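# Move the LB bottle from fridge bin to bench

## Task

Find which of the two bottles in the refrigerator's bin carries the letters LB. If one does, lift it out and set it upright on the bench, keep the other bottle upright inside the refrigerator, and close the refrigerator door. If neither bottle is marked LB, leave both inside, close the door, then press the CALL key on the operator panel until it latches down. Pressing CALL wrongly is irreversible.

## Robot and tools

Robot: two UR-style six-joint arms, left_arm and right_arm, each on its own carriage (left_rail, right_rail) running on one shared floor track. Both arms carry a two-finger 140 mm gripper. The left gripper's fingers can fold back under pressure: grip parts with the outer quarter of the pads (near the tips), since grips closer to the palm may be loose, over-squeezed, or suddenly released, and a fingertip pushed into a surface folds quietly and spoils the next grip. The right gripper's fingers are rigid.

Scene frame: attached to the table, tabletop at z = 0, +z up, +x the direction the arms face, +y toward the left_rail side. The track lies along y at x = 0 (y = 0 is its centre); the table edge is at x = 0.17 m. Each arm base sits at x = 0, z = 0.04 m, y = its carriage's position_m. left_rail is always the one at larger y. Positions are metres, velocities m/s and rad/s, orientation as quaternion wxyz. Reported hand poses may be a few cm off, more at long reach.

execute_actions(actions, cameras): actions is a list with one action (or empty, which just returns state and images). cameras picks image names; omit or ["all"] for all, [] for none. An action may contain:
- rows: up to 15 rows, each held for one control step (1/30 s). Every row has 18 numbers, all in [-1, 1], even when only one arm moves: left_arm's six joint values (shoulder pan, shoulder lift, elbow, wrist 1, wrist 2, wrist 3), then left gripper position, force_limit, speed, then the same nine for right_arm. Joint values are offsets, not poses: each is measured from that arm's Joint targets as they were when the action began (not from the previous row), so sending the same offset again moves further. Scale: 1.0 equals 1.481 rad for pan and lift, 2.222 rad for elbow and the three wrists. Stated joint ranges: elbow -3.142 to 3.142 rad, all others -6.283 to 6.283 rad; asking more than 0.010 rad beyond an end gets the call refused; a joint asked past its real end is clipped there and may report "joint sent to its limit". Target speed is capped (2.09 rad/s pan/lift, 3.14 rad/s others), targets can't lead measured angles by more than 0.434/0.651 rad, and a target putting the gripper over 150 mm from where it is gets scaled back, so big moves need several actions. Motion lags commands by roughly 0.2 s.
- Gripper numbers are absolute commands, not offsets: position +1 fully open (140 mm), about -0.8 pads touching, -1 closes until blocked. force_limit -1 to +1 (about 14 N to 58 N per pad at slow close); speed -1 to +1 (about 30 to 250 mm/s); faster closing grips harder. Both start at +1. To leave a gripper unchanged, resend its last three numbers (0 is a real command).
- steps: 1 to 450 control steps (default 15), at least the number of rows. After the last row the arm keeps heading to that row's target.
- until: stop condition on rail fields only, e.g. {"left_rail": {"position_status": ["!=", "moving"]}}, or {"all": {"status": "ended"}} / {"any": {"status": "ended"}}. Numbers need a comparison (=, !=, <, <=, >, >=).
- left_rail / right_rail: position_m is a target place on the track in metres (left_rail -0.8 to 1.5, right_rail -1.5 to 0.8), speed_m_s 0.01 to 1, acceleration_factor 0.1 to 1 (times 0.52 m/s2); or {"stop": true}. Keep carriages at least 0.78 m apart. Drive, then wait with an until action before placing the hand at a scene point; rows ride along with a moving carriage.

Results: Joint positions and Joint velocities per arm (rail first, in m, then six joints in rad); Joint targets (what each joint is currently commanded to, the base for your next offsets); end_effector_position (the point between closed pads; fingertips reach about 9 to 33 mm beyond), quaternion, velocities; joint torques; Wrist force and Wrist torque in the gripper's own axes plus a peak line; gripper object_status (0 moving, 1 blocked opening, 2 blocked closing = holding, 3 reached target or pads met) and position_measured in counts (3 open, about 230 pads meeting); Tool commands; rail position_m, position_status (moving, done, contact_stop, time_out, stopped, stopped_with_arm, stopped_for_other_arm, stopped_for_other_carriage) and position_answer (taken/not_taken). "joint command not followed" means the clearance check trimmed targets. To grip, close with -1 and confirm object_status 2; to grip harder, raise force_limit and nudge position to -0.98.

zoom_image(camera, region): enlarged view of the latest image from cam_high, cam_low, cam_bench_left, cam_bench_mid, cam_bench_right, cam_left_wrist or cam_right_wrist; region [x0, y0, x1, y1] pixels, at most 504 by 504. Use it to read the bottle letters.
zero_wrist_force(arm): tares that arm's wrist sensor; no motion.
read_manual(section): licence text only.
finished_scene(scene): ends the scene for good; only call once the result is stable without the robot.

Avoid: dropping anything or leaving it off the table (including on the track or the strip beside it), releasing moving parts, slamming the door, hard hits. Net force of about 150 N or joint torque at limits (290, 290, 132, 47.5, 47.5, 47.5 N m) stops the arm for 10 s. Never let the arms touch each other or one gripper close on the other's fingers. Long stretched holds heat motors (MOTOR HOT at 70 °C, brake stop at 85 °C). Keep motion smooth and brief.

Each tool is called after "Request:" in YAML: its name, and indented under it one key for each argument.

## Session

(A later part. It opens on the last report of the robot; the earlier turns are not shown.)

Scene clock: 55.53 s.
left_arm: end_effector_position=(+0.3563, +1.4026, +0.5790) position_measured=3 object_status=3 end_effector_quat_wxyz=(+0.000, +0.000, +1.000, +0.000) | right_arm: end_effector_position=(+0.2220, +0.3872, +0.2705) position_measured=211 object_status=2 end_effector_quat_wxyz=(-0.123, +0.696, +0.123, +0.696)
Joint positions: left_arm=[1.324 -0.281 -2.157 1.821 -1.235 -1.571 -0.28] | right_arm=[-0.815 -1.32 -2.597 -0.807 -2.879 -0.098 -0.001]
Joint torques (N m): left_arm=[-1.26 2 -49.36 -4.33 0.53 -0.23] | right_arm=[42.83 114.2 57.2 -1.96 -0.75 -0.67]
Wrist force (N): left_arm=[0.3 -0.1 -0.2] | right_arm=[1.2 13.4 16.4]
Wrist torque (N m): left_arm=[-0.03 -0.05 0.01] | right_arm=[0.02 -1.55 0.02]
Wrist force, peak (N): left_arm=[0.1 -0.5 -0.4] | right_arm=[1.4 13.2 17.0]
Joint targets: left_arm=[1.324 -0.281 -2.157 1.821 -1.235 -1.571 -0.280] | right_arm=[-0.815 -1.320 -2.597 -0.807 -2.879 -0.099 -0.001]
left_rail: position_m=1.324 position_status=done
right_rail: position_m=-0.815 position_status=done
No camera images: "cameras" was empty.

Request:
execute_actions:
  actions:
    - {"rows":[[0,0,0,0,0,0,1,1,1,0.003,-0.0006,0.0008,-0.0004,0.002,0,-0.98,1,-1]],"steps":20}
  cameras: ["cam_right_wrist","cam_high"]

Request:
zoom_image:
  camera: "cam_high"
  region: [80, 120, 280, 340]

Scene clock: 56.73 s.
left_arm: end_effector_position=(+0.3563, +1.4026, +0.5790) position_measured=3 object_status=3 end_effector_quat_wxyz=(+0.000, +0.000, +1.000, +0.000) | right_arm: end_effector_position=(+0.2171, +0.3871, +0.2705) position_measured=211 object_status=2 end_effector_quat_wxyz=(-0.123, +0.696, +0.123, +0.696)
Joint positions: left_arm=[1.324 -0.281 -2.157 1.821 -1.235 -1.571 -0.28] | right_arm=[-0.815 -1.316 -2.598 -0.805 -2.88 -0.094 -0.001]
Joint torques (N m): left_arm=[-0.9 0.7 -49.67 -4.68 0.1 -0.33] | right_arm=[30.4 113.65 60.57 -0.28 -5.72 -0.38]
Wrist force (N): left_arm=[-0.4 -0.3 -0.1] | right_arm=[1.0 27.4 -0.7]
Wrist torque (N m): left_arm=[-0.06 0.09 0.01] | right_arm=[-0.04 -1.55 0.03]
Wrist force, peak (N): left_arm=[0.3 -0.2 -0.7] | right_arm=[0.8 27.8 -0.5]
Joint targets: left_arm=[1.324 -0.281 -2.157 1.821 -1.235 -1.571 -0.280] | right_arm=[-0.815 -1.316 -2.598 -0.805 -2.880 -0.094 -0.001]
left_rail: position_m=1.324 position_status=done
right_rail: position_m=-0.815 position_status=done
camera_calibration:
cam_right_wrist: T_world_to_cam=[[0.372255, -0.927344, -0.0381996, 0.3096], [-0.325423, -0.0918653, -0.941096, 0.367954], [0.86921, 0.362759, -0.335976, -0.0536533], [0, 0, 0, 1]] pos_world=[0.0511263, 0.340371, 0.34008]
Images, in order (width x height): cam_high 672x504, cam_right_wrist 672x504.

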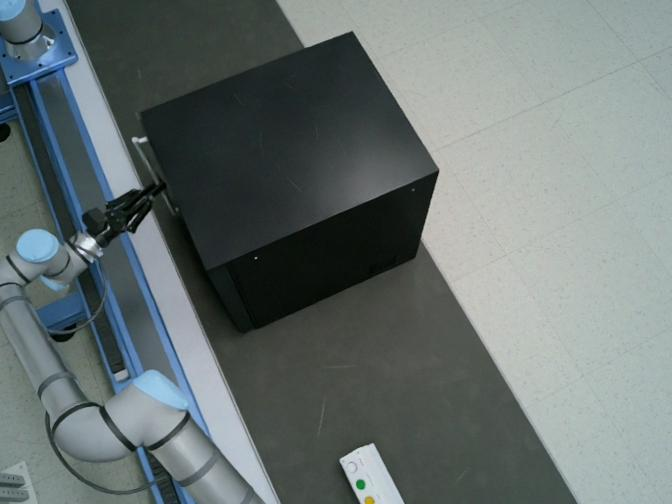

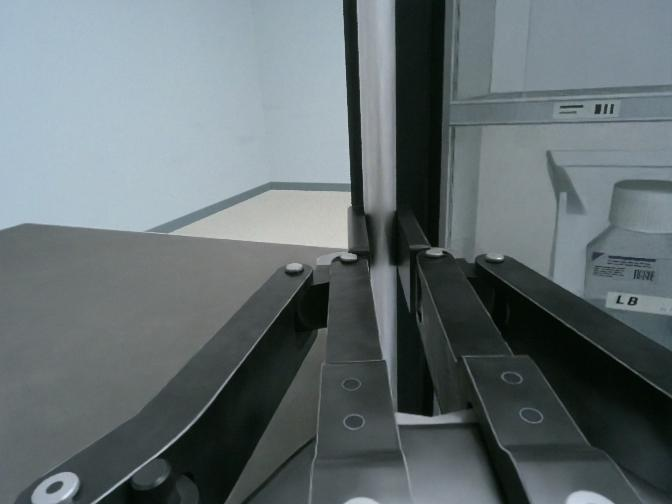

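Scaled by 2.291 from the camera's 672x504 image, which has a finer 960x720 frame.

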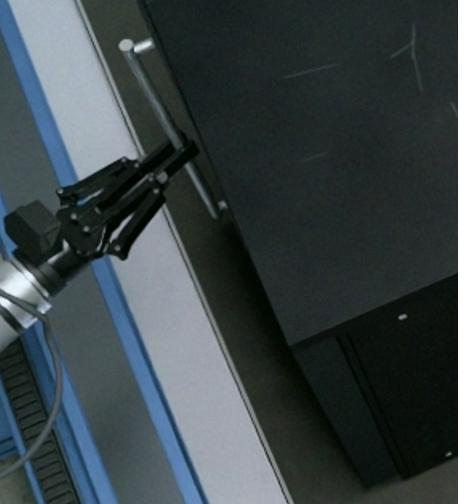

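Request:
execute_actions:
  actions:
    - {"rows":[[0,0,0,0,0,0,1,1,1,0.0036,0.0011,-0.0015,0.0008,0.0024,0,-0.98,1,-1],[0,0,0,0,0,0,1,1,1,0.0073,0.0023,-0.003,0.0015,0.0048,0,-0.98,1,-1],[0,0,0,0,0,0,1,1,1,0.0109,0.0034,-0.0046,0.0023,0.0073,0,-0.98,1,-1],[0,0,0,0,0,0,1,1,1,0.0146,0.0046,-0.0061,0.003,0.0097,0,-0.98,1,-1]],"steps":20}
  cameras: []

Scene clock: 60.07 s.
left_arm: end_effector_position=(+0.3563, +1.4026, +0.5790) position_measured=3 object_status=3 end_effector_quat_wxyz=(+0.000, +0.000, +1.000, +0.000) | right_arm: end_effector_position=(+0.1944, +0.3817, +0.2703) position_measured=211 object_status=2 end_effector_quat_wxyz=(-0.123, +0.696, +0.123, +0.696) end_effector_velocity=(+0.000, +0.000, +0.000) end_effector_angular_velocity=(+0.001, +0.000, +0.001)
Joint positions: left_arm=[1.324 -0.281 -2.157 1.821 -1.235 -1.571 -0.28] | right_arm=[-0.815 -1.294 -2.591 -0.818 -2.873 -0.073 -0.001]
Joint velocities: left_arm=[within noise] | right_arm=[-0.001 0 0 0 0.001 0 0]
Joint torques (N m): left_arm=[-2.61 1.17 -49.73 -4.04 0.05 0.13] | right_arm=[4.29 142.05 30.99 -0.32 16.46 -0.6]
Wrist force (N): left_arm=[0.2 -0.2 -0.5] | right_arm=[1.3 -31.1 10.2]
Wrist torque (N m): left_arm=[-0.04 -0.03 0.00] | right_arm=[0.59 -1.55 -0.01]
Wrist force, peak (N): left_arm=[-0.2 -0.1 -0.7] | right_arm=[1.3 -31.1 10.2]
Joint targets: left_arm=[1.324 -0.281 -2.157 1.821 -1.235 -1.571 -0.280] | right_arm=[-0.815 -1.294 -2.591 -0.818 -2.873 -0.073 -0.001]
left_rail: position_m=1.324 position_status=done
right_rail: position_m=-0.815 position_status=done
No camera images: "cameras" was empty.

Request:
execute_actions:
  actions:
    - {"rows":[[0,0,0,0,0,0,1,1,1,0.004,0.0001,-0.0002,0.0001,0.0027,0,-0.98,1,-1],[0,0,0,0,0,0,1,1,1,0.008,0.0003,-0.0004,0.0002,0.0053,0,-0.98,1,-1],[0,0,0,0,0,0,1,1,1,0.012,0.0004,-0.0006,0.0003,0.008,0,-0.98,1,-1],[0,0,0,0,0,0,1,1,1,0.016,0.0006,-0.0007,0.0003,0.0107,0,-0.98,1,-1],[0,0,0,0,0,0,1,1,1,0.02,0.0007,-0.0009,0.0004,0.0133,0,-0.98,1,-1],[0,0,0,0,0,0,1,1,1,0.024,0.0009,-0.0011,0.0005,0.016,0,-0.98,1,-1]],"steps":22}
  cameras: []

Scene clock: 61.83 s.
left_arm: end_effector_position=(+0.3563, +1.4026, +0.5790) position_measured=3 object_status=3 end_effector_quat_wxyz=(+0.000, +0.000, +1.000, +0.000) | right_arm: end_effector_position=(+0.1564, +0.3759, +0.2704) position_measured=211 object_status=2 end_effector_quat_wxyz=(-0.123, +0.696, +0.123, +0.696)
Joint positions: left_arm=[1.324 -0.281 -2.157 1.821 -1.235 -1.571 -0.28] | right_arm=[-0.815 -1.259 -2.59 -0.821 -2.872 -0.037 -0.001]
Joint torques (N m): left_arm=[-0.49 -0.39 -49.17 -4.63 0.09 0.09] | right_arm=[41.31 137.11 56.12 8.23 -12.59 -0.44]
Wrist force (N): left_arm=[0.0 0.0 -0.2] | right_arm=[1.5 43.1 0.7]
Wrist torque (N m): left_arm=[-0.01 0.01 0.01] | right_arm=[-0.20 -1.58 0.08]
Wrist force, peak (N): left_arm=[-0.2 0.1 -0.8] | right_arm=[1.5 43.1 0.7]
Joint targets: left_arm=[1.324 -0.281 -2.157 1.821 -1.235 -1.571 -0.280] | right_arm=[-0.815 -1.259 -2.590 -0.821 -2.872 -0.037 -0.001]
left_rail: position_m=1.324 position_status=done
right_rail: position_m=-0.815 position_status=done
No camera images: "cameras" was empty.

Request:
execute_actions:
  actions:
    - {"rows":[[0,0,0,0,0,0,1,1,1,0.0044,0.002,-0.0025,0.0012,0.0029,0,-0.98,1,-1],[0,0,0,0,0,0,1,1,1,0.0088,0.0039,-0.0051,0.0025,0.0058,0,-0.98,1,-1],[0,0,0,0,0,0,1,1,1,0.0131,0.0059,-0.0076,0.0037,0.0088,0,-0.98,1,-1],[0,0,0,0,0,0,1,1,1,0.0175,0.0079,-0.0102,0.0049,0.0117,0,-0.98,1,-1],[0,0,0,0,0,0,1,1,1,0.0219,0.0098,-0.0127,0.0061,0.0146,0,-0.98,1,-1],[0,0,0,0,0,0,1,1,1,0.0263,0.0118,-0.0152,0.0074,0.0175,0,-0.98,1,-1],[0,0,0,0,0,0,1,1,1,0.0307,0.0138,-0.0178,0.0086,0.0204,0,-0.98,1,-1],[0,0,0,0,0,0,1,1,1,0.035,0.0157,-0.0203,0.0098,0.0234,0,-0.98,1,-1]],"steps":24}
  cameras: ["cam_right_wrist","cam_high"]

Scene clock: 63.63 s.
left_arm: end_effector_position=(+0.3563, +1.4026, +0.5790) position_measured=3 object_status=3 end_effector_quat_wxyz=(+0.000, +0.000, +1.000, +0.000) | right_arm: end_effector_position=(+0.1048, +0.3557, +0.2704) position_measured=211 object_status=2 end_effector_quat_wxyz=(-0.123, +0.696, +0.123, +0.696)
Joint positions: left_arm=[1.324 -0.281 -2.157 1.821 -1.235 -1.571 -0.28] | right_arm=[-0.815 -1.207 -2.566 -0.866 -2.85 0.015 -0.001]
Joint torques (N m): left_arm=[0.8 0.48 -49.34 -4.36 0.19 0.1] | right_arm=[-4.39 149.43 32.05 -1.07 18.16 -0.34]
Wrist force (N): left_arm=[0.1 0.0 -0.2] | right_arm=[-5.0 -35.2 3.9]
Wrist torque (N m): left_arm=[0.00 -0.01 0.00] | right_arm=[0.62 -1.71 -0.01]
Wrist force, peak (N): left_arm=[0.0 -0.5 -0.4] | right_arm=[1.1 45.1 0.2]
Joint targets: left_arm=[1.324 -0.281 -2.157 1.821 -1.235 -1.571 -0.280] | right_arm=[-0.815 -1.207 -2.566 -0.866 -2.850 0.015 -0.001]
left_rail: position_m=1.324 position_status=done
right_rail: position_m=-0.815 position_status=done
camera_calibration:
cam_right_wrist: T_world_to_cam=[[0.372303, -0.927326, -0.0381581, 0.322232], [-0.325512, -0.0919635, -0.941055, 0.328568], [0.869156, 0.362779, -0.336094, 0.0552927], [0, 0, 0, 1]] pos_world=[-0.0610731, 0.308971, 0.34008]
Images, in order (width x height): cam_high 672x504, cam_right_wrist 672x504.

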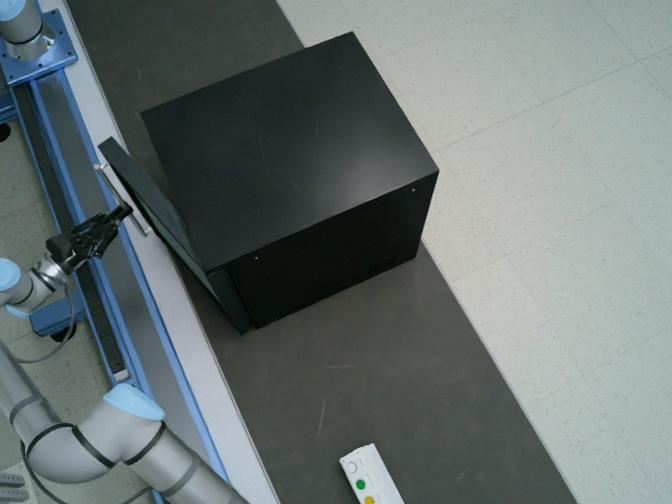

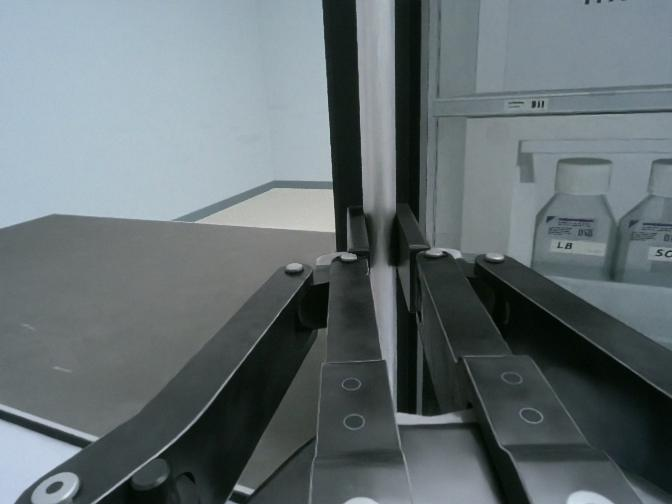

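Request:
execute_actions:
  actions:
    - {"rows":[[0,0,0,0,0,0,1,1,1,0.0051,0.0022,-0.0028,0.0014,0.0034,0,-0.98,1,-1],[0,0,0,0,0,0,1,1,1,0.0103,0.0044,-0.0056,0.0027,0.0068,0,-0.98,1,-1],[0,0,0,0,0,0,1,1,1,0.0154,0.0066,-0.0085,0.0041,0.0103,0,-0.98,1,-1],[0,0,0,0,0,0,1,1,1,0.0205,0.0087,-0.0113,0.0054,0.0137,0,-0.98,1,-1],[0,0,0,0,0,0,1,1,1,0.0256,0.0109,-0.0141,0.0068,0.0171,0,-0.98,1,-1],[0,0,0,0,0,0,1,1,1,0.0308,0.0131,-0.0169,0.0082,0.0205,0,-0.98,1,-1],[0,0,0,0,0,0,1,1,1,0.0359,0.0153,-0.0197,0.0095,0.0239,0,-0.98,1,-1],[0,0,0,0,0,0,1,1,1,0.041,0.0175,-0.0226,0.0109,0.0274,0,-0.98,1,-1]],"steps":24}
  cameras: []

Scene clock: 65.77 s.
left_arm: end_effector_position=(+0.3563, +1.4026, +0.5790) position_measured=3 object_status=3 end_effector_quat_wxyz=(+0.000, +0.000, +1.000, +0.000) | right_arm: end_effector_position=(+0.0467, +0.3287, +0.2704) position_measured=211 object_status=2 end_effector_quat_wxyz=(-0.123, +0.696, +0.123, +0.696)
Joint positions: left_arm=[1.324 -0.281 -2.157 1.821 -1.235 -1.571 -0.28] | right_arm=[-0.815 -1.146 -2.54 -0.916 -2.826 0.076 -0.001]
Joint torques (N m): left_arm=[-0.3 0.15 -48.71 -4.29 0.28 -0.15] | right_arm=[20.77 143.78 43.26 3.53 2.82 -0.51]
Wrist force (N): left_arm=[0.0 0.0 -0.1] | right_arm=[-5.1 5.1 6.0]
Wrist torque (N m): left_arm=[0.01 0.00 0.00] | right_arm=[0.37 -1.72 0.03]
Wrist force, peak (N): left_arm=[-0.4 -0.3 -0.7] | right_arm=[-4.9 -43.6 10.8]
Joint targets: left_arm=[1.324 -0.281 -2.157 1.821 -1.235 -1.571 -0.280] | right_arm=[-0.815 -1.146 -2.540 -0.916 -2.826 0.076 -0.001]
left_rail: position_m=1.324 position_status=done
right_rail: position_m=-0.815 position_status=done
No camera images: "cameras" was empty.

Request:
execute_actions:
  actions:
    - {"rows":[[0,0,0,0,0,0,1,1,1,0.0045,0.0091,-0.0116,0.0055,-0.0035,0,-0.98,1,-1],[0,0,0,0,0,0,1,1,1,0.0091,0.0181,-0.0231,0.011,-0.007,0,-0.98,1,-1],[0,0,0,0,0,0,1,1,1,0.0136,0.0272,-0.0347,0.0166,-0.0106,0,-0.98,1,-1],[0,0,0,0,0,0,1,1,1,0.0182,0.0362,-0.0462,0.0221,-0.0141,0,-0.98,1,-1],[0,0,0,0,0,0,1,1,1,0.0227,0.0453,-0.0578,0.0276,-0.0176,0,-0.98,1,-1],[0,0,0,0,0,0,1,1,1,0.0273,0.0544,-0.0694,0.0331,-0.0211,0,-0.98,1,-1],[0,0,0,0,0,0,1,1,1,0.0318,0.0629,-0.0801,0.0382,-0.0246,0,-0.98,1,-1],[0,0,0,0,0,0,1,1,1,0.0364,0.0714,-0.0908,0.0432,-0.0281,0,-0.98,1,-1],[0,0,0,0,0,0,1,1,1,0.0409,0.08,-0.1015,0.0482,-0.0317,0,-0.98,1,-1],[0,0,0,0,0,0,1,1,1,0.0455,0.0885,-0.1122,0.0532,-0.0352,0,-0.98,1,-1],[0,0,0,0,0,0,1,1,1,0.05,0.097,-0.1229,0.0583,-0.0387,0,-0.98,1,-1],[0,0,0,0,0,0,1,1,1,0.0545,0.1055,-0.1336,0.0633,-0.0422,0,-0.98,1,-1]],"steps":28}
  cameras: ["cam_high","cam_right_wrist"]

Scene clock: 68.23 s.
left_arm: end_effector_position=(+0.3563, +1.4026, +0.5790) position_measured=3 object_status=3 end_effector_quat_wxyz=(+0.000, +0.000, +1.000, +0.000) | right_arm: end_effector_position=(-0.0168, +0.2782, +0.2705) position_measured=211 object_status=2 end_effector_quat_wxyz=(-0.183, +0.683, +0.183, +0.683)
Joint positions: left_arm=[1.324 -0.281 -2.157 1.821 -1.235 -1.571 -0.28] | right_arm=[-0.815 -1.065 -2.384 -1.213 -2.685 -0.018 -0.001]
Joint torques (N m): left_arm=[-1.68 -0.64 -48.32 -4.25 0.09 -0.56] | right_arm=[-5.43 140.38 32.3 0.3 7.08 -0.32]
Wrist force (N): left_arm=[0.2 -0.3 -0.4] | right_arm=[-13.3 -27.8 -0.8]
Wrist torque (N m): left_arm=[-0.08 -0.03 0.00] | right_arm=[0.66 -1.79 0.07]
Wrist force, peak (N): left_arm=[-0.3 0.5 -0.5] | right_arm=[-47.9 28.9 10.2]
Joint targets: left_arm=[1.324 -0.281 -2.157 1.821 -1.235 -1.571 -0.280] | right_arm=[-0.815 -1.065 -2.384 -1.213 -2.685 -0.018 -0.001]
left_rail: position_m=1.324 position_status=done
right_rail: position_m=-0.815 position_status=done
camera_calibration:
cam_right_wrist: T_world_to_cam=[[0.52747, -0.848713, -0.0382221, 0.276418], [-0.304581, -0.146913, -0.941088, 0.297518], [0.793099, 0.508038, -0.335994, 0.147395], [0, 0, 0, 1]] pos_world=[-0.172083, 0.203427, 0.34008]
Images, in order (width x height): cam_high 672x504, cam_right_wrist 672x504.

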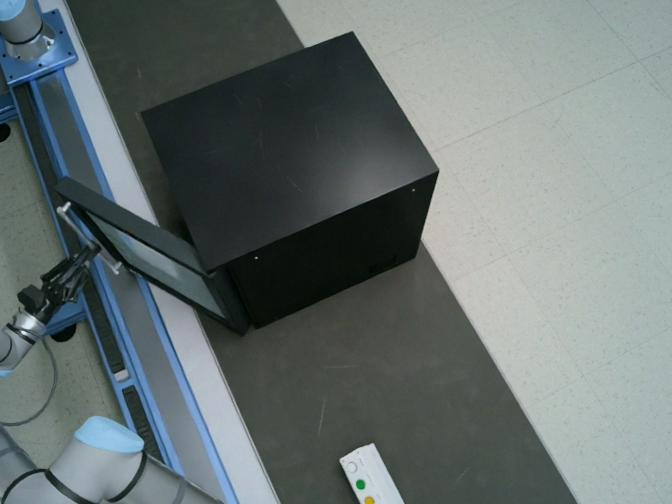

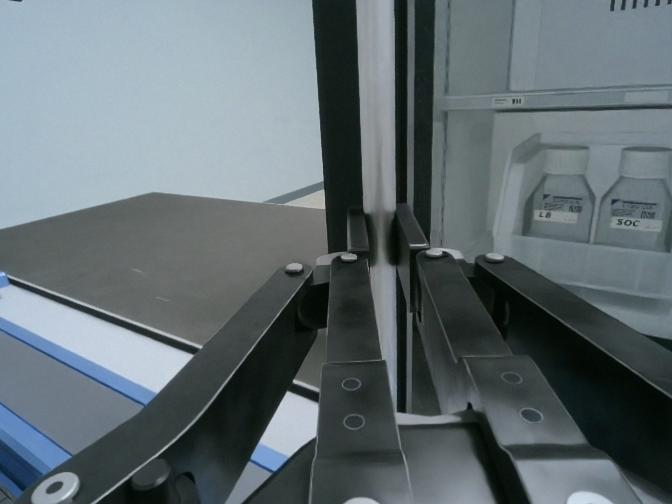

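Request:
execute_actions:
  actions:
    - {"rows":[[0,0,0,0,0,0,1,1,1,0.0058,0.0113,-0.0139,0.0064,-0.006,0,-0.98,1,-1],[0,0,0,0,0,0,1,1,1,0.0115,0.0226,-0.0278,0.0127,-0.012,0,-0.98,1,-1],[0,0,0,0,0,0,1,1,1,0.0173,0.0339,-0.0417,0.0191,-0.0179,0,-0.98,1,-1],[0,0,0,0,0,0,1,1,1,0.0231,0.0452,-0.0555,0.0254,-0.0239,0,-0.98,1,-1],[0,0,0,0,0,0,1,1,1,0.0288,0.0565,-0.0694,0.0318,-0.0299,0,-0.98,1,-1],[0,0,0,0,0,0,1,1,1,0.0346,0.0678,-0.0833,0.0381,-0.0359,0,-0.98,1,-1],[0,0,0,0,0,0,1,1,1,0.0401,0.0789,-0.0965,0.0439,-0.042,0,-0.98,1,-1],[0,0,0,0,0,0,1,1,1,0.0456,0.09,-0.1097,0.0498,-0.0481,0,-0.98,1,-1],[0,0,0,0,0,0,1,1,1,0.0512,0.101,-0.1229,0.0556,-0.0543,0,-0.98,1,-1],[0,0,0,0,0,0,1,1,1,0.0567,0.1121,-0.1362,0.0614,-0.0604,0,-0.98,1,-1],[0,0,0,0,0,0,1,1,1,0.0622,0.1232,-0.1494,0.0672,-0.0666,0,-0.98,1,-1],[0,0,0,0,0,0,1,1,1,0.0677,0.1343,-0.1626,0.0731,-0.0727,0,-0.98,1,-1]],"steps":28}
  cameras: ["cam_high","cam_right_wrist"]

Scene clock: 70.80 s.
left_arm: end_effector_position=(+0.3563, +1.4026, +0.5790) position_measured=3 object_status=3 end_effector_quat_wxyz=(+0.000, +0.000, +1.000, +0.000) | right_arm: end_effector_position=(-0.0824, +0.1984, +0.2706) position_measured=211 object_status=2 end_effector_quat_wxyz=(-0.271, +0.653, +0.270, +0.653)
Joint positions: left_arm=[1.324 -0.281 -2.157 1.821 -1.235 -1.571 -0.28] | right_arm=[-0.815 -0.965 -2.185 -1.574 -2.523 -0.179 -0.001]
Joint torques (N m): left_arm=[1.61 -1.96 -49.24 -4.2 -0.11 -0.29] | right_arm=[-29 130.86 20.17 -0.67 15.84 -0.38]
Wrist force (N): left_arm=[-0.1 -0.3 0.0] | right_arm=[-18.7 -51.5 -4.1]
Wrist torque (N m): left_arm=[-0.07 0.03 0.00] | right_arm=[0.51 -1.71 0.00]
Wrist force, peak (N): left_arm=[0.2 -0.5 -0.5] | right_arm=[-70.8 21.0 7.4]
Joint targets: left_arm=[1.324 -0.281 -2.157 1.821 -1.235 -1.571 -0.280] | right_arm=[-0.815 -0.965 -2.185 -1.574 -2.523 -0.179 -0.001]
left_rail: position_m=1.324 position_status=done
right_rail: position_m=-0.815 position_status=done
camera_calibration:
cam_right_wrist: T_world_to_cam=[[0.729257, -0.683167, -0.0383012, 0.227152], [-0.256118, -0.220634, -0.941129, 0.284534], [0.634498, 0.696135, -0.33587, 0.189647], [0, 0, 0, 1]] pos_world=[-0.213108, 0.0859405, 0.34018]
Images, in order (width x height): cam_high 672x504, cam_right_wrist 672x504.

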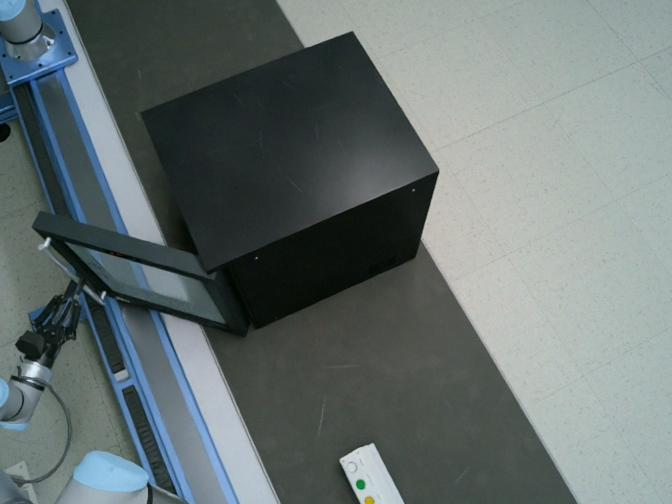

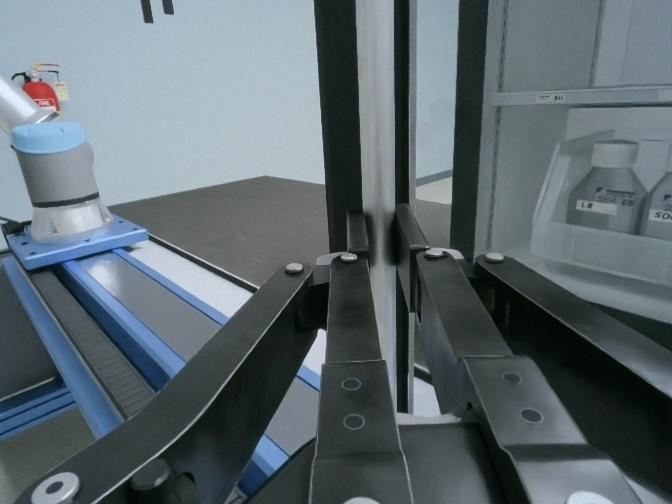

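Request:
execute_actions:
  actions:
    - {"rows":[[0,0,0,0,0,0,1,1,1,0.0034,0.0059,-0.0068,0.0028,-0.003,0,-0.98,1,-1],[0,0,0,0,0,0,1,1,1,0.0068,0.0119,-0.0136,0.0057,-0.006,0,-0.98,1,-1],[0,0,0,0,0,0,1,1,1,0.0101,0.0178,-0.0204,0.0085,-0.009,0,-0.98,1,-1],[0,0,0,0,0,0,1,1,1,0.0135,0.0237,-0.0272,0.0114,-0.0119,0,-0.98,1,-1],[0,0,0,0,0,0,1,1,1,0.0169,0.0297,-0.034,0.0142,-0.0149,0,-0.98,1,-1],[0,0,0,0,0,0,1,1,1,0.0203,0.0356,-0.0408,0.0171,-0.0179,0,-0.98,1,-1],[0,0,0,0,0,0,1,1,1,0.0236,0.0416,-0.0476,0.0199,-0.0209,0,-0.98,1,-1],[0,0,0,0,0,0,1,1,1,0.027,0.0475,-0.0544,0.0228,-0.0239,0,-0.98,1,-1],[0,0,0,0,0,0,1,1,1,0.0304,0.0534,-0.0612,0.0256,-0.0269,0,-0.98,1,-1],[0,0,0,0,0,0,1,1,1,0.0338,0.0594,-0.0681,0.0285,-0.0298,0,-0.98,1,-1],[0,0,0,0,0,0,1,1,1,0.0372,0.0653,-0.0749,0.0313,-0.0328,0,-0.98,1,-1],[0,0,0,0,0,0,1,1,1,0.0405,0.0712,-0.0817,0.0342,-0.0358,0,-0.98,1,-1]],"steps":28}
  cameras: []

Scene clock: 73.53 s.
left_arm: end_effector_position=(+0.3563, +1.4026, +0.5790) position_measured=3 object_status=3 end_effector_quat_wxyz=(+0.000, +0.000, +1.000, +0.000) | right_arm: end_effector_position=(-0.1137, +0.1449, +0.2704) position_measured=211 object_status=2 end_effector_quat_wxyz=(-0.315, +0.633, +0.315, +0.633)
Joint positions: left_arm=[1.324 -0.281 -2.157 1.821 -1.235 -1.571 -0.28] | right_arm=[-0.815 -0.905 -2.08 -1.756 -2.447 -0.259 -0.001]
Joint torques (N m): left_arm=[-1.02 -1.33 -48.39 -4.32 0.28 -0.18] | right_arm=[-12.8 117.6 25.2 1.85 9.92 -0.63]
Wrist force (N): left_arm=[-0.2 0.0 -0.1] | right_arm=[-20.3 -36.3 -2.8]
Wrist torque (N m): left_arm=[-0.01 0.04 0.01] | right_arm=[0.38 -1.63 0.04]
Wrist force, peak (N): left_arm=[-0.1 -0.3 -0.7] | right_arm=[-20.1 -57.1 -1.5]
Joint targets: left_arm=[1.324 -0.281 -2.157 1.821 -1.235 -1.571 -0.280] | right_arm=[-0.815 -0.905 -2.080 -1.756 -2.447 -0.259 -0.001]
left_rail: position_m=1.324 position_status=done
right_rail: position_m=-0.815 position_status=done
No camera images: "cameras" was empty.

Request:
execute_actions:
  actions:
    - {"rows":[[0,0,0,0,0,0,1,1,1,0.0029,0.0063,-0.0068,0.0026,-0.004,0,-0.98,1,-1],[0,0,0,0,0,0,1,1,1,0.0057,0.0126,-0.0137,0.0053,-0.008,0,-0.98,1,-1],[0,0,0,0,0,0,1,1,1,0.0086,0.0189,-0.0205,0.0079,-0.0119,0,-0.98,1,-1],[0,0,0,0,0,0,1,1,1,0.0115,0.0252,-0.0273,0.0106,-0.0159,0,-0.98,1,-1],[0,0,0,0,0,0,1,1,1,0.0144,0.0315,-0.0342,0.0132,-0.0199,0,-0.98,1,-1],[0,0,0,0,0,0,1,1,1,0.0173,0.0378,-0.041,0.0158,-0.0239,0,-0.98,1,-1],[0,0,0,0,0,0,1,1,1,0.0201,0.0441,-0.0479,0.0185,-0.0278,0,-0.98,1,-1],[0,0,0,0,0,0,1,1,1,0.023,0.0504,-0.0547,0.0211,-0.0318,0,-0.98,1,-1],[0,0,0,0,0,0,1,1,1,0.0259,0.0567,-0.0615,0.0238,-0.0358,0,-0.98,1,-1],[0,0,0,0,0,0,1,1,1,0.0288,0.063,-0.0684,0.0264,-0.0398,0,-0.98,1,-1],[0,0,0,0,0,0,1,1,1,0.0316,0.0693,-0.0752,0.029,-0.0437,0,-0.98,1,-1],[0,0,0,0,0,0,1,1,1,0.0345,0.0756,-0.082,0.0317,-0.0477,0,-0.98,1,-1]],"steps":28}
  cameras: ["cam_high"]

Scene clock: 75.83 s.
left_arm: end_effector_position=(+0.3563, +1.4026, +0.5790) position_measured=3 object_status=3 end_effector_quat_wxyz=(+0.000, +0.000, +1.000, +0.000) | right_arm: end_effector_position=(-0.1355, +0.0898, +0.2706) position_measured=211 object_status=2 end_effector_quat_wxyz=(-0.364, +0.606, +0.364, +0.606)
Joint positions: left_arm=[1.324 -0.281 -2.157 1.821 -1.235 -1.571 -0.28] | right_arm=[-0.815 -0.854 -1.968 -1.938 -2.376 -0.365 -0.001]
Joint torques (N m): left_arm=[-1.29 0.14 -48.79 -4.9 0.12 -0.12] | right_arm=[-16.41 106.88 24.77 4.18 9.84 -0.41]
Wrist force (N): left_arm=[-0.2 0.1 -0.4] | right_arm=[-23.4 -37.1 -1.7]
Wrist torque (N m): left_arm=[0.01 0.04 0.00] | right_arm=[0.06 -1.68 -0.13]
Wrist force, peak (N): left_arm=[-0.1 -0.4 -0.6] | right_arm=[-43.7 -24.7 0.4]
Joint targets: left_arm=[1.324 -0.281 -2.157 1.821 -1.235 -1.571 -0.280] | right_arm=[-0.815 -0.854 -1.968 -1.938 -2.376 -0.365 -0.001]
left_rail: position_m=1.324 position_status=done
right_rail: position_m=-0.815 position_status=done
Images, in order (width x height): cam_high 672x504.

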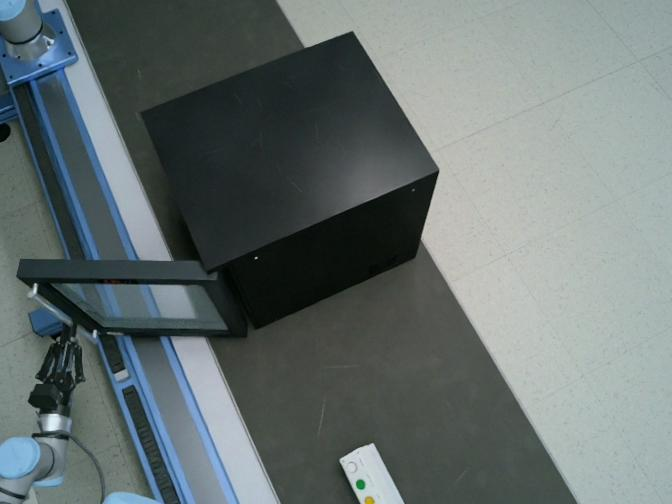

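Request:
execute_actions:
  actions:
    - {"rows":[[0,0,0,0,0,0,1,1,1,0.0047,0.0086,-0.0087,0.003,-0.0038,0,-0.98,1,-1],[0,0,0,0,0,0,1,1,1,0.0093,0.0173,-0.0174,0.0059,-0.0075,0,-0.98,1,-1],[0,0,0,0,0,0,1,1,1,0.014,0.0259,-0.0262,0.0089,-0.0113,0,-0.98,1,-1],[0,0,0,0,0,0,1,1,1,0.0186,0.0345,-0.0349,0.0119,-0.0151,0,-0.98,1,-1],[0,0,0,0,0,0,1,1,1,0.0233,0.0432,-0.0436,0.0148,-0.0188,0,-0.98,1,-1],[0,0,0,0,0,0,1,1,1,0.028,0.0518,-0.0523,0.0178,-0.0226,0,-0.98,1,-1],[0,0,0,0,0,0,1,1,1,0.0326,0.0605,-0.0611,0.0208,-0.0264,0,-0.98,1,-1],[0,0,0,0,0,0,1,1,1,0.0373,0.0691,-0.0698,0.0237,-0.0301,0,-0.98,1,-1]],"steps":22}
  cameras: []

Request:
execute_actions:
  actions:
    - {"rows":[[0,0,0,0,0,0,1,1,1,0.0043,0.0094,-0.0087,0.0024,-0.004,0,-0.98,1,-1],[0,0,0,0,0,0,1,1,1,0.0086,0.0188,-0.0173,0.0048,-0.008,0,-0.98,1,-1],[0,0,0,0,0,0,1,1,1,0.0128,0.0283,-0.026,0.0072,-0.0121,0,-0.98,1,-1],[0,0,0,0,0,0,1,1,1,0.0171,0.0377,-0.0347,0.0095,-0.0161,0,-0.98,1,-1],[0,0,0,0,0,0,1,1,1,0.0214,0.0471,-0.0433,0.0119,-0.0201,0,-0.98,1,-1],[0,0,0,0,0,0,1,1,1,0.0257,0.0565,-0.052,0.0143,-0.0241,0,-0.98,1,-1],[0,0,0,0,0,0,1,1,1,0.0299,0.066,-0.0606,0.0167,-0.0282,0,-0.98,1,-1],[0,0,0,0,0,0,1,1,1,0.0342,0.0754,-0.0693,0.0191,-0.0322,0,-0.98,1,-1]],"steps":22}
  cameras: ["cam_high","cam_right_wrist","cam_bench_left"]

Scene clock: 78.10 s.
left_arm: end_effector_position=(+0.3563, +1.4026, +0.5790) position_measured=3 object_status=3 end_effector_quat_wxyz=(+0.000, +0.000, +1.000, +0.000) | right_arm: end_effector_position=(-0.1501, +0.0322, +0.2707) position_measured=211 object_status=2 end_effector_quat_wxyz=(-0.401, +0.583, +0.400, +0.583)
Joint positions: left_arm=[1.324 -0.281 -2.157 1.821 -1.235 -1.571 -0.28] | right_arm=[-0.815 -0.799 -1.865 -2.093 -2.324 -0.432 -0.001]
Joint torques (N m): left_arm=[-0.88 1.36 -47.5 -4.28 0.09 -0.15] | right_arm=[-23.74 98.53 24.24 5.07 13.02 -0.52]
Wrist force (N): left_arm=[-0.1 -0.3 -0.4] | right_arm=[-29.3 -44.8 -2.8]
Wrist torque (N m): left_arm=[-0.07 0.04 0.01] | right_arm=[0.50 -1.89 -0.15]
Wrist force, peak (N): left_arm=[-0.1 0.1 -0.9] | right_arm=[-52.3 -24.5 0.8]
Joint targets: left_arm=[1.324 -0.281 -2.157 1.821 -1.235 -1.571 -0.280] | right_arm=[-0.815 -0.799 -1.865 -2.093 -2.324 -0.432 -0.001]
left_rail: position_m=1.324 position_status=done
right_rail: position_m=-0.815 position_status=done
No camera images: "cameras" was empty.

Scene clock: 79.03 s.
left_arm: end_effector_position=(+0.3563, +1.4026, +0.5790) position_measured=3 object_status=3 end_effector_quat_wxyz=(+0.000, +0.000, +1.000, +0.000) | right_arm: end_effector_position=(-0.1545, -0.0271, +0.2707) position_measured=211 object_status=2 end_effector_quat_wxyz=(-0.436, +0.557, +0.435, +0.557)
Joint positions: left_arm=[1.324 -0.281 -2.157 1.821 -1.235 -1.571 -0.28] | right_arm=[-0.815 -0.748 -1.754 -2.247 -2.281 -0.503 -0.001]
Joint torques (N m): left_arm=[0.63 1.15 -48.36 -4.26 -0.21 -0.45] | right_arm=[-82.23 94.66 -4.93 0.58 39.75 -0.49]
Wrist force (N): left_arm=[-0.3 -0.2 -0.2] | right_arm=[-34.8 -112.3 -12.7]
Wrist torque (N m): left_arm=[-0.05 0.06 0.00] | right_arm=[1.37 -2.01 -0.45]
Wrist force, peak (N): left_arm=[-0.2 -0.3 -0.7] | right_arm=[-34.8 -112.3 -12.7]
Joint targets: left_arm=[1.324 -0.281 -2.157 1.821 -1.235 -1.571 -0.280] | right_arm=[-0.815 -0.748 -1.754 -2.247 -2.281 -0.503 -0.001]
left_rail: position_m=1.324 position_status=done
right_rail: position_m=-0.815 position_status=done
camera_calibration:
cam_right_wrist: T_world_to_cam=[[0.976927, -0.210102, -0.0383616, 0.176688], [-0.105915, -0.320619, -0.941268, 0.237036], [0.185463, 0.923613, -0.335474, 0.329051], [0, 0, 0, 1]] pos_world=[-0.208532, -0.190795, 0.340281]
Images, in order (width x height): cam_high 672x504, cam_bench_left 672x504, cam_right_wrist 672x504.

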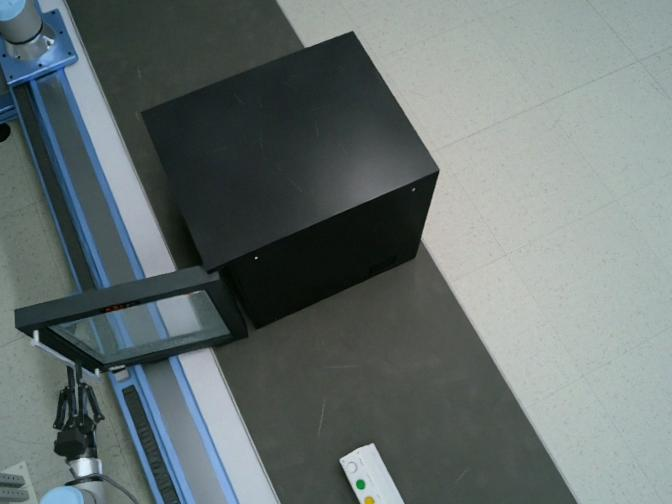

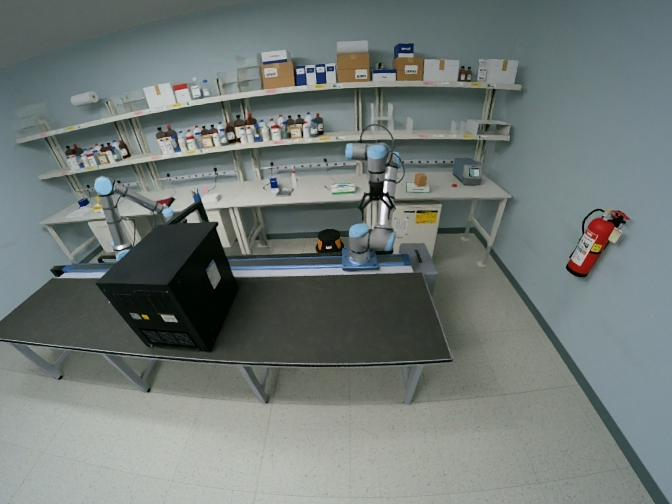

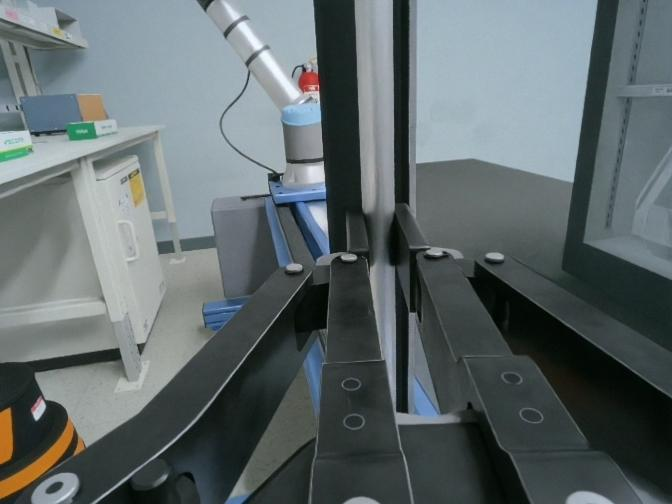

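Request:
execute_actions:
  actions:
    - {"rows":[[0,0,0,0,0,0,1,1,1,0.0035,-0.0033,0.00285,-0.0007,0.0023,0,-0.98,1,-1]],"steps":15}
  cameras: []

Scene clock: 80.27 s.
left_arm: end_effector_position=(+0.3563, +1.4026, +0.5790) position_measured=3 object_status=3 end_effector_quat_wxyz=(+0.000, +0.000, +1.000, +0.000) | right_arm: end_effector_position=(-0.1591, -0.0260, +0.2706) position_measured=211 object_status=2 end_effector_quat_wxyz=(-0.435, +0.557, +0.435, +0.557)
Joint positions: left_arm=[1.324 -0.281 -2.157 1.821 -1.235 -1.571 -0.28] | right_arm=[-0.815 -0.743 -1.758 -2.241 -2.283 -0.498 -0.001]
Joint torques (N m): left_arm=[-0.67 -0.68 -48.34 -4.25 0.14 -0.06] | right_arm=[17.44 56.01 55.83 4 -1.03 -0.32]
Wrist force (N): left_arm=[0.0 -0.2 -0.2] | right_arm=[-27.7 -0.7 3.7]
Wrist torque (N m): left_arm=[-0.05 0.00 0.01] | right_arm=[-0.11 -1.77 -0.23]
Wrist force, peak (N): left_arm=[0.2 -0.2 -0.8] | right_arm=[-34.2 -114.3 -12.6]
Joint targets: left_arm=[1.324 -0.281 -2.157 1.821 -1.235 -1.571 -0.280] | right_arm=[-0.815 -0.743 -1.758 -2.241 -2.283 -0.498 -0.001]
left_rail: position_m=1.324 position_status=done
right_rail: position_m=-0.815 position_status=done
No camera images: "cameras" was empty.

Request:
execute_actions:
  actions:
    - {"rows":[[-0.6133,0,0,0,0,0.126,1,1,1,0,0,0,0,0,0,-0.98,1,-1]],"steps":24}
  cameras: []

Request:
execute_actions:
  actions:
    - {"rows":[[-0.6133,0.7677,-0.0709,0.2663,0.4699,0,1,1,1,0,0,0,0,0,0,-0.98,1,-1]],"steps":40}
  cameras: ["cam_left_wrist"]

Scene clock: 84.33 s.
left_arm: end_effector_position=(+0.2811, +1.0914, +0.5790) position_measured=3 object_status=3 end_effector_quat_wxyz=(+0.000, +0.560, +0.829, +0.000) | right_arm: end_effector_position=(-0.1594, -0.0260, +0.2706) position_measured=211 object_status=2 end_effector_quat_wxyz=(-0.435, +0.557, +0.435, +0.557)
Joint positions: left_arm=[1.324 -1.189 -2.157 1.821 -1.235 -1.571 -0.001] | right_arm=[-0.815 -0.743 -1.758 -2.241 -2.283 -0.498 -0.001]
Joint torques (N m): left_arm=[-10.78 -13.52 -47.34 -4.46 -0.26 3.61] | right_arm=[23.63 59.28 58.44 10.89 -2.69 -0.33]
Wrist force (N): left_arm=[0.0 -0.6 -0.4] | right_arm=[-28.3 5.5 4.1]
Wrist torque (N m): left_arm=[-0.15 0.00 -0.10] | right_arm=[-0.24 -1.81 -0.22]
Wrist force, peak (N): left_arm=[2.6 10.3 -0.6] | right_arm=[-29.1 5.1 4.3]
Joint targets: left_arm=[1.324 -1.189 -2.157 1.821 -1.235 -1.571 -0.001] | right_arm=[-0.815 -0.743 -1.758 -2.241 -2.283 -0.498 -0.001]
left_rail: position_m=1.324 position_status=done
right_rail: position_m=-0.815 position_status=done
No camera images: "cameras" was empty.

Scene clock: 85.90 s.
left_arm: end_effector_position=(+0.1002, +0.5640, +0.2800) position_measured=3 object_status=3 end_effector_quat_wxyz=(+0.000, +0.707, +0.000, +0.707) | right_arm: end_effector_position=(-0.1594, -0.0260, +0.2706) position_measured=211 object_status=2 end_effector_quat_wxyz=(-0.435, +0.557, +0.435, +0.557)
Joint positions: left_arm=[1.324 -2.097 -1.02 1.663 -0.643 -0.527 -0.001] | right_arm=[-0.815 -0.743 -1.758 -2.241 -2.283 -0.498 -0.001]
Joint torques (N m): left_arm=[-11.3 -73.39 -48.85 4.8 2.53 3.51] | right_arm=[22.61 60.81 58.69 10.91 -3.02 -0.53]
Wrist force (N): left_arm=[0.1 0.9 0.2] | right_arm=[-28.6 5.4 4.2]
Wrist torque (N m): left_arm=[0.01 -0.11 0.26] | right_arm=[-0.27 -1.78 -0.23]
Wrist force, peak (N): left_arm=[9.9 5.3 -13.3] | right_arm=[-28.8 5.3 4.4]
Joint targets: left_arm=[1.324 -2.097 -1.020 1.663 -0.643 -0.527 -0.001] | right_arm=[-0.815 -0.743 -1.758 -2.241 -2.283 -0.498 -0.001]
left_rail: position_m=1.324 position_status=done
right_rail: position_m=-0.815 position_status=done
camera_calibration:
cam_left_wrist: T_world_to_cam=[[-0.0513972, -0.998543, -0.0164084, 0.579843], [-0.33891, 0.0328948, -0.940244, 0.275198], [0.939414, -0.042765, -0.340107, 0.210155], [0, 0, 0, 1]] pos_world=[-0.0743529, 0.578933, 0.339743]
Images, in order (width x height): cam_left_wrist 672x504.

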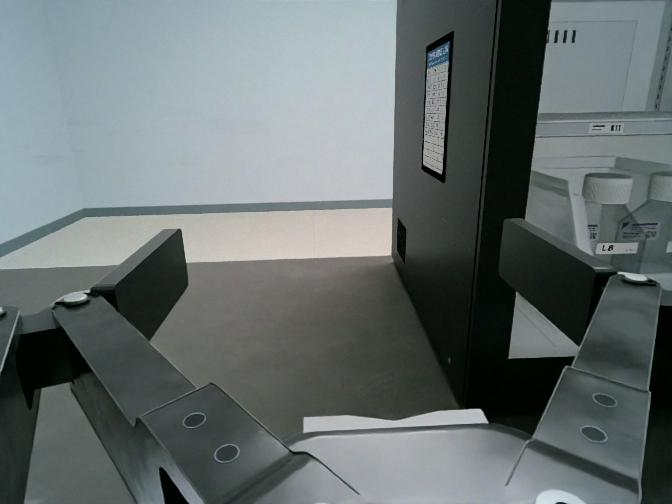

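Request:
execute_actions:
  actions:
    - {"left_rail":{"position_m":1.04,"acceleration_factor":0.6},"steps":300,"until":{"left_rail":{"position_status":["!=","moving"]}}}
  cameras: ["cam_left_wrist","cam_high"]

Request:
zoom_image:
  camera: "cam_left_wrist"
  region: [320, 60, 660, 400]

Scene clock: 88.27 s.
left_arm: end_effector_position=(+0.1001, +0.2799, +0.2798) position_measured=3 object_status=3 end_effector_quat_wxyz=(+0.000, +0.707, +0.000, +0.707) | right_arm: end_effector_position=(-0.1594, -0.0260, +0.2706) position_measured=211 object_status=2 end_effector_quat_wxyz=(-0.435, +0.557, +0.435, +0.557)
Joint positions: left_arm=[1.04 -2.097 -1.02 1.663 -0.643 -0.527 -0.001] | right_arm=[-0.815 -0.743 -1.758 -2.241 -2.283 -0.498 -0.001]
Joint torques (N m): left_arm=[-8.83 -79.57 -34.49 1.4 1.88 2.19] | right_arm=[22.11 62.26 58.69 11.01 -2.7 -0.39]
Wrist force (N): left_arm=[0.0 1.3 -0.2] | right_arm=[-28.6 5.2 4.2]
Wrist torque (N m): left_arm=[0.11 -0.10 0.26] | right_arm=[-0.28 -1.76 -0.23]
Wrist force, peak (N): left_arm=[0.2 2.1 0.5] | right_arm=[-29.0 5.5 4.2]
Joint targets: left_arm=[1.040 -2.097 -1.020 1.663 -0.643 -0.527 -0.001] | right_arm=[-0.815 -0.743 -1.758 -2.241 -2.283 -0.498 -0.001]
Tool commands: left_gripper/position=+1.0 left_gripper/force_limit=+1.0 left_gripper/speed=+1.0 right_gripper/position=-0.98 right_gripper/force_limit=+1.0 right_gripper/speed=-1.0
left_rail: position_m=1.040 position_status=done
right_rail: position_m=-0.815 position_status=done
camera_calibration:
cam_left_wrist: T_world_to_cam=[[-0.0517136, -0.998522, -0.0167344, 0.296225], [-0.338794, 0.0333044, -0.940271, 0.284186], [0.939438, -0.0429553, -0.340016, 0.198152], [0, 0, 0, 1]] pos_world=[-0.0745519, 0.294834, 0.339543]
Images, in order (width x height): cam_high 672x504, cam_left_wrist 672x504.

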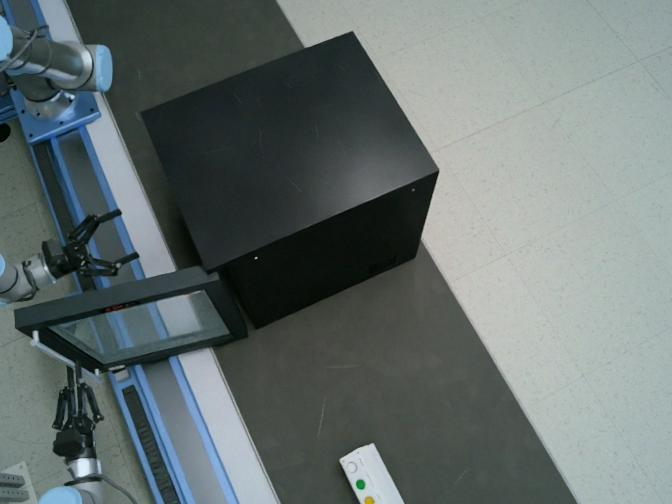

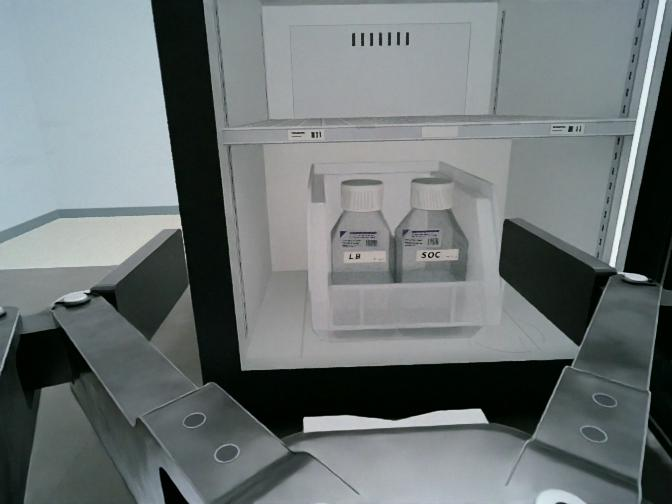

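Scaled by 1.482 from the camera's 672x504 image, which has a finer 960x720 frame.

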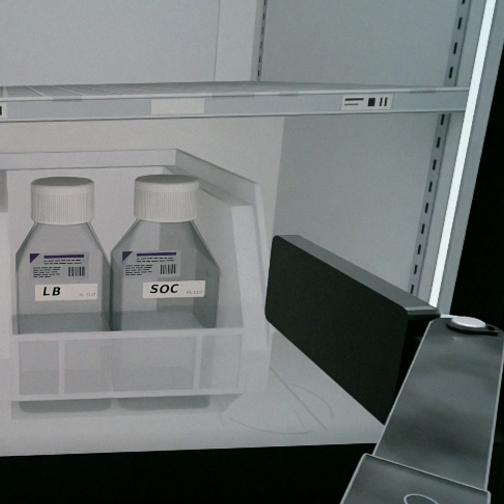

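Request:
zoom_image:
  camera: "cam_left_wrist"
  region: [290, 140, 520, 370]

Request:
zoom_image:
  camera: "cam_left_wrist"
  region: [290, 260, 420, 370]

Scaled by 2.191 from the camera's 672x504 image, which has a finer 960x720 frame.

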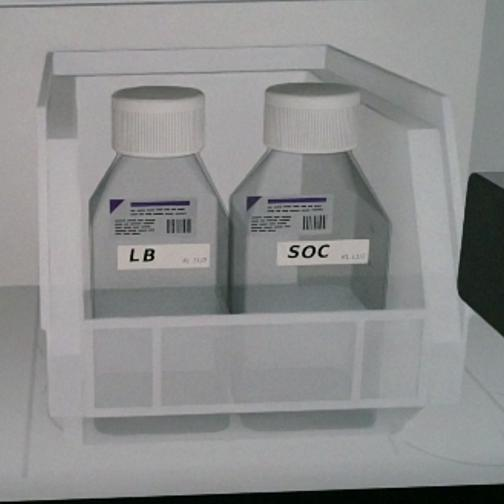

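Scaled by 3.877 from the camera's 672x504 image, which has a finer 960x720 frame.

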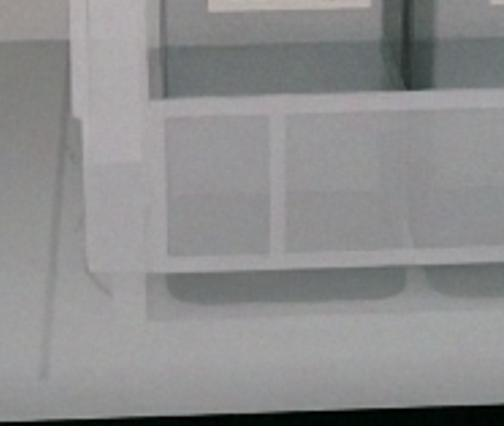

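Request:
execute_actions:
  actions:
    - {"rows":[[-0.0482,-0.0659,0.0806,-0.0366,-0.0322,0,-0.05,1,0,0,0,0,0,0,0,-0.98,1,-1],[-0.0965,-0.1318,0.1611,-0.0733,-0.0643,0,-0.05,1,0,0,0,0,0,0,0,-0.98,1,-1],[-0.1447,-0.1977,0.2417,-0.1099,-0.0965,0,-0.05,1,0,0,0,0,0,0,0,-0.98,1,-1]],"steps":30}
  cameras: []

Request:
execute_actions:
  actions:
    - {"left_rail":{"position_m":0.74,"acceleration_factor":0.6},"steps":300,"until":{"left_rail":{"position_status":["!=","moving"]}}}
  cameras: ["cam_left_wrist","cam_high"]

Scene clock: 97.00 s.
left_arm: end_effector_position=(+0.1200, +0.5409, +0.2499) position_measured=135 object_status=3 end_effector_quat_wxyz=(+0.000, +0.707, +0.000, +0.707) | right_arm: end_effector_position=(-0.1594, -0.0260, +0.2706) position_measured=211 object_status=2 end_effector_quat_wxyz=(-0.435, +0.557, +0.435, +0.557)
Joint positions: left_arm=[1.04 -2.312 -1.312 2.2 -0.888 -0.741 -0.001] | right_arm=[-0.815 -0.743 -1.758 -2.241 -2.283 -0.498 -0.001]
Joint torques (N m): left_arm=[-12.22 -64.1 -18.18 -0.59 -2.25 -0.87] | right_arm=[20.51 63.68 57.29 11.15 -2.59 -0.28]
Wrist force (N): left_arm=[0.1 1.0 0.5] | right_arm=[-28.3 5.2 4.1]
Wrist torque (N m): left_arm=[0.08 -0.21 0.25] | right_arm=[-0.28 -1.82 -0.23]
Wrist force, peak (N): left_arm=[-7.6 18.0 11.2] | right_arm=[-29.1 5.5 4.3]
Joint targets: left_arm=[1.040 -2.312 -1.312 2.200 -0.888 -0.741 -0.001] | right_arm=[-0.815 -0.743 -1.758 -2.241 -2.283 -0.498 -0.001]
left_rail: position_m=1.040 position_status=done
right_rail: position_m=-0.815 position_status=done
No camera images: "cameras" was empty.

Scene clock: 99.23 s.
left_arm: end_effector_position=(+0.1200, +0.2410, +0.2499) position_measured=135 object_status=3 end_effector_quat_wxyz=(+0.000, +0.707, +0.000, +0.707) | right_arm: end_effector_position=(-0.1594, -0.0260, +0.2706) position_measured=211 object_status=2 end_effector_quat_wxyz=(-0.435, +0.557, +0.435, +0.557)
Joint positions: left_arm=[0.74 -2.312 -1.312 2.2 -0.888 -0.741 -0.001] | right_arm=[-0.815 -0.743 -1.758 -2.241 -2.283 -0.498 -0.001]
Joint torques (N m): left_arm=[-6.94 -59.79 -26.19 0.88 -0.71 -2.29] | right_arm=[19.47 66.85 57.41 11.04 -2.55 -0.18]
Wrist force (N): left_arm=[0.1 1.4 0.7] | right_arm=[-28.5 5.5 4.5]
Wrist torque (N m): left_arm=[0.17 -0.21 0.25] | right_arm=[-0.22 -1.78 -0.23]
Wrist force, peak (N): left_arm=[0.1 2.3 0.4] | right_arm=[-28.8 5.5 4.7]
Joint targets: left_arm=[0.740 -2.312 -1.312 2.200 -0.888 -0.741 -0.001] | right_arm=[-0.815 -0.743 -1.758 -2.241 -2.283 -0.498 -0.001]
Tool commands: left_gripper/position=-0.05 left_gripper/force_limit=+1.0 left_gripper/speed=+0.0 right_gripper/position=-0.98 right_gripper/force_limit=+1.0 right_gripper/speed=-1.0
left_rail: position_m=0.740 position_status=done
right_rail: position_m=-0.815 position_status=done
camera_calibration:
cam_left_wrist: T_world_to_cam=[[-0.0515875, -0.998529, -0.0166766, 0.257806], [-0.338713, 0.0332033, -0.940304, 0.264092], [0.939474, -0.0428593, -0.339928, 0.167438], [0, 0, 0, 1]] pos_world=[-0.0545522, 0.255834, 0.309543]
Images, in order (width x height): cam_high 672x504, cam_left_wrist 672x504.

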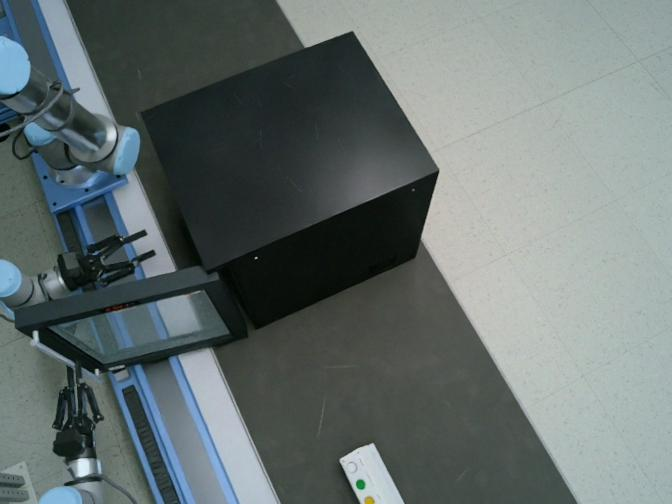

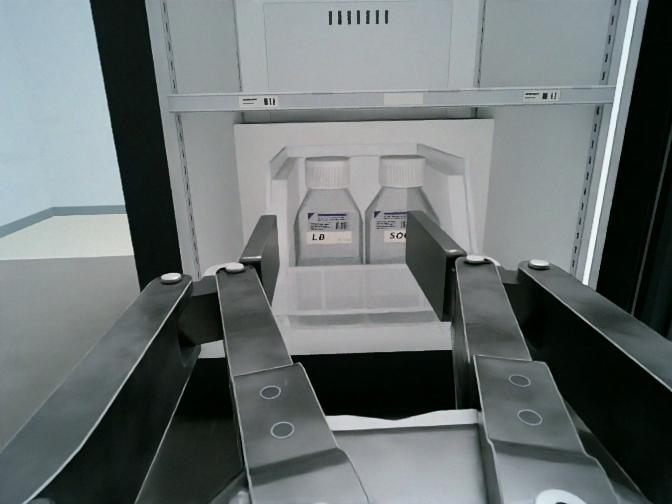

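Request:
zoom_image:
  camera: "cam_left_wrist"
  region: [220, 80, 500, 350]

Scaled by 1.800 from the camera's 672x504 image, which has a finer 960x720 frame.

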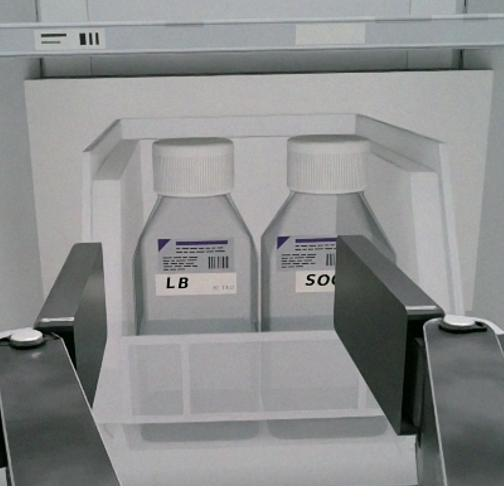

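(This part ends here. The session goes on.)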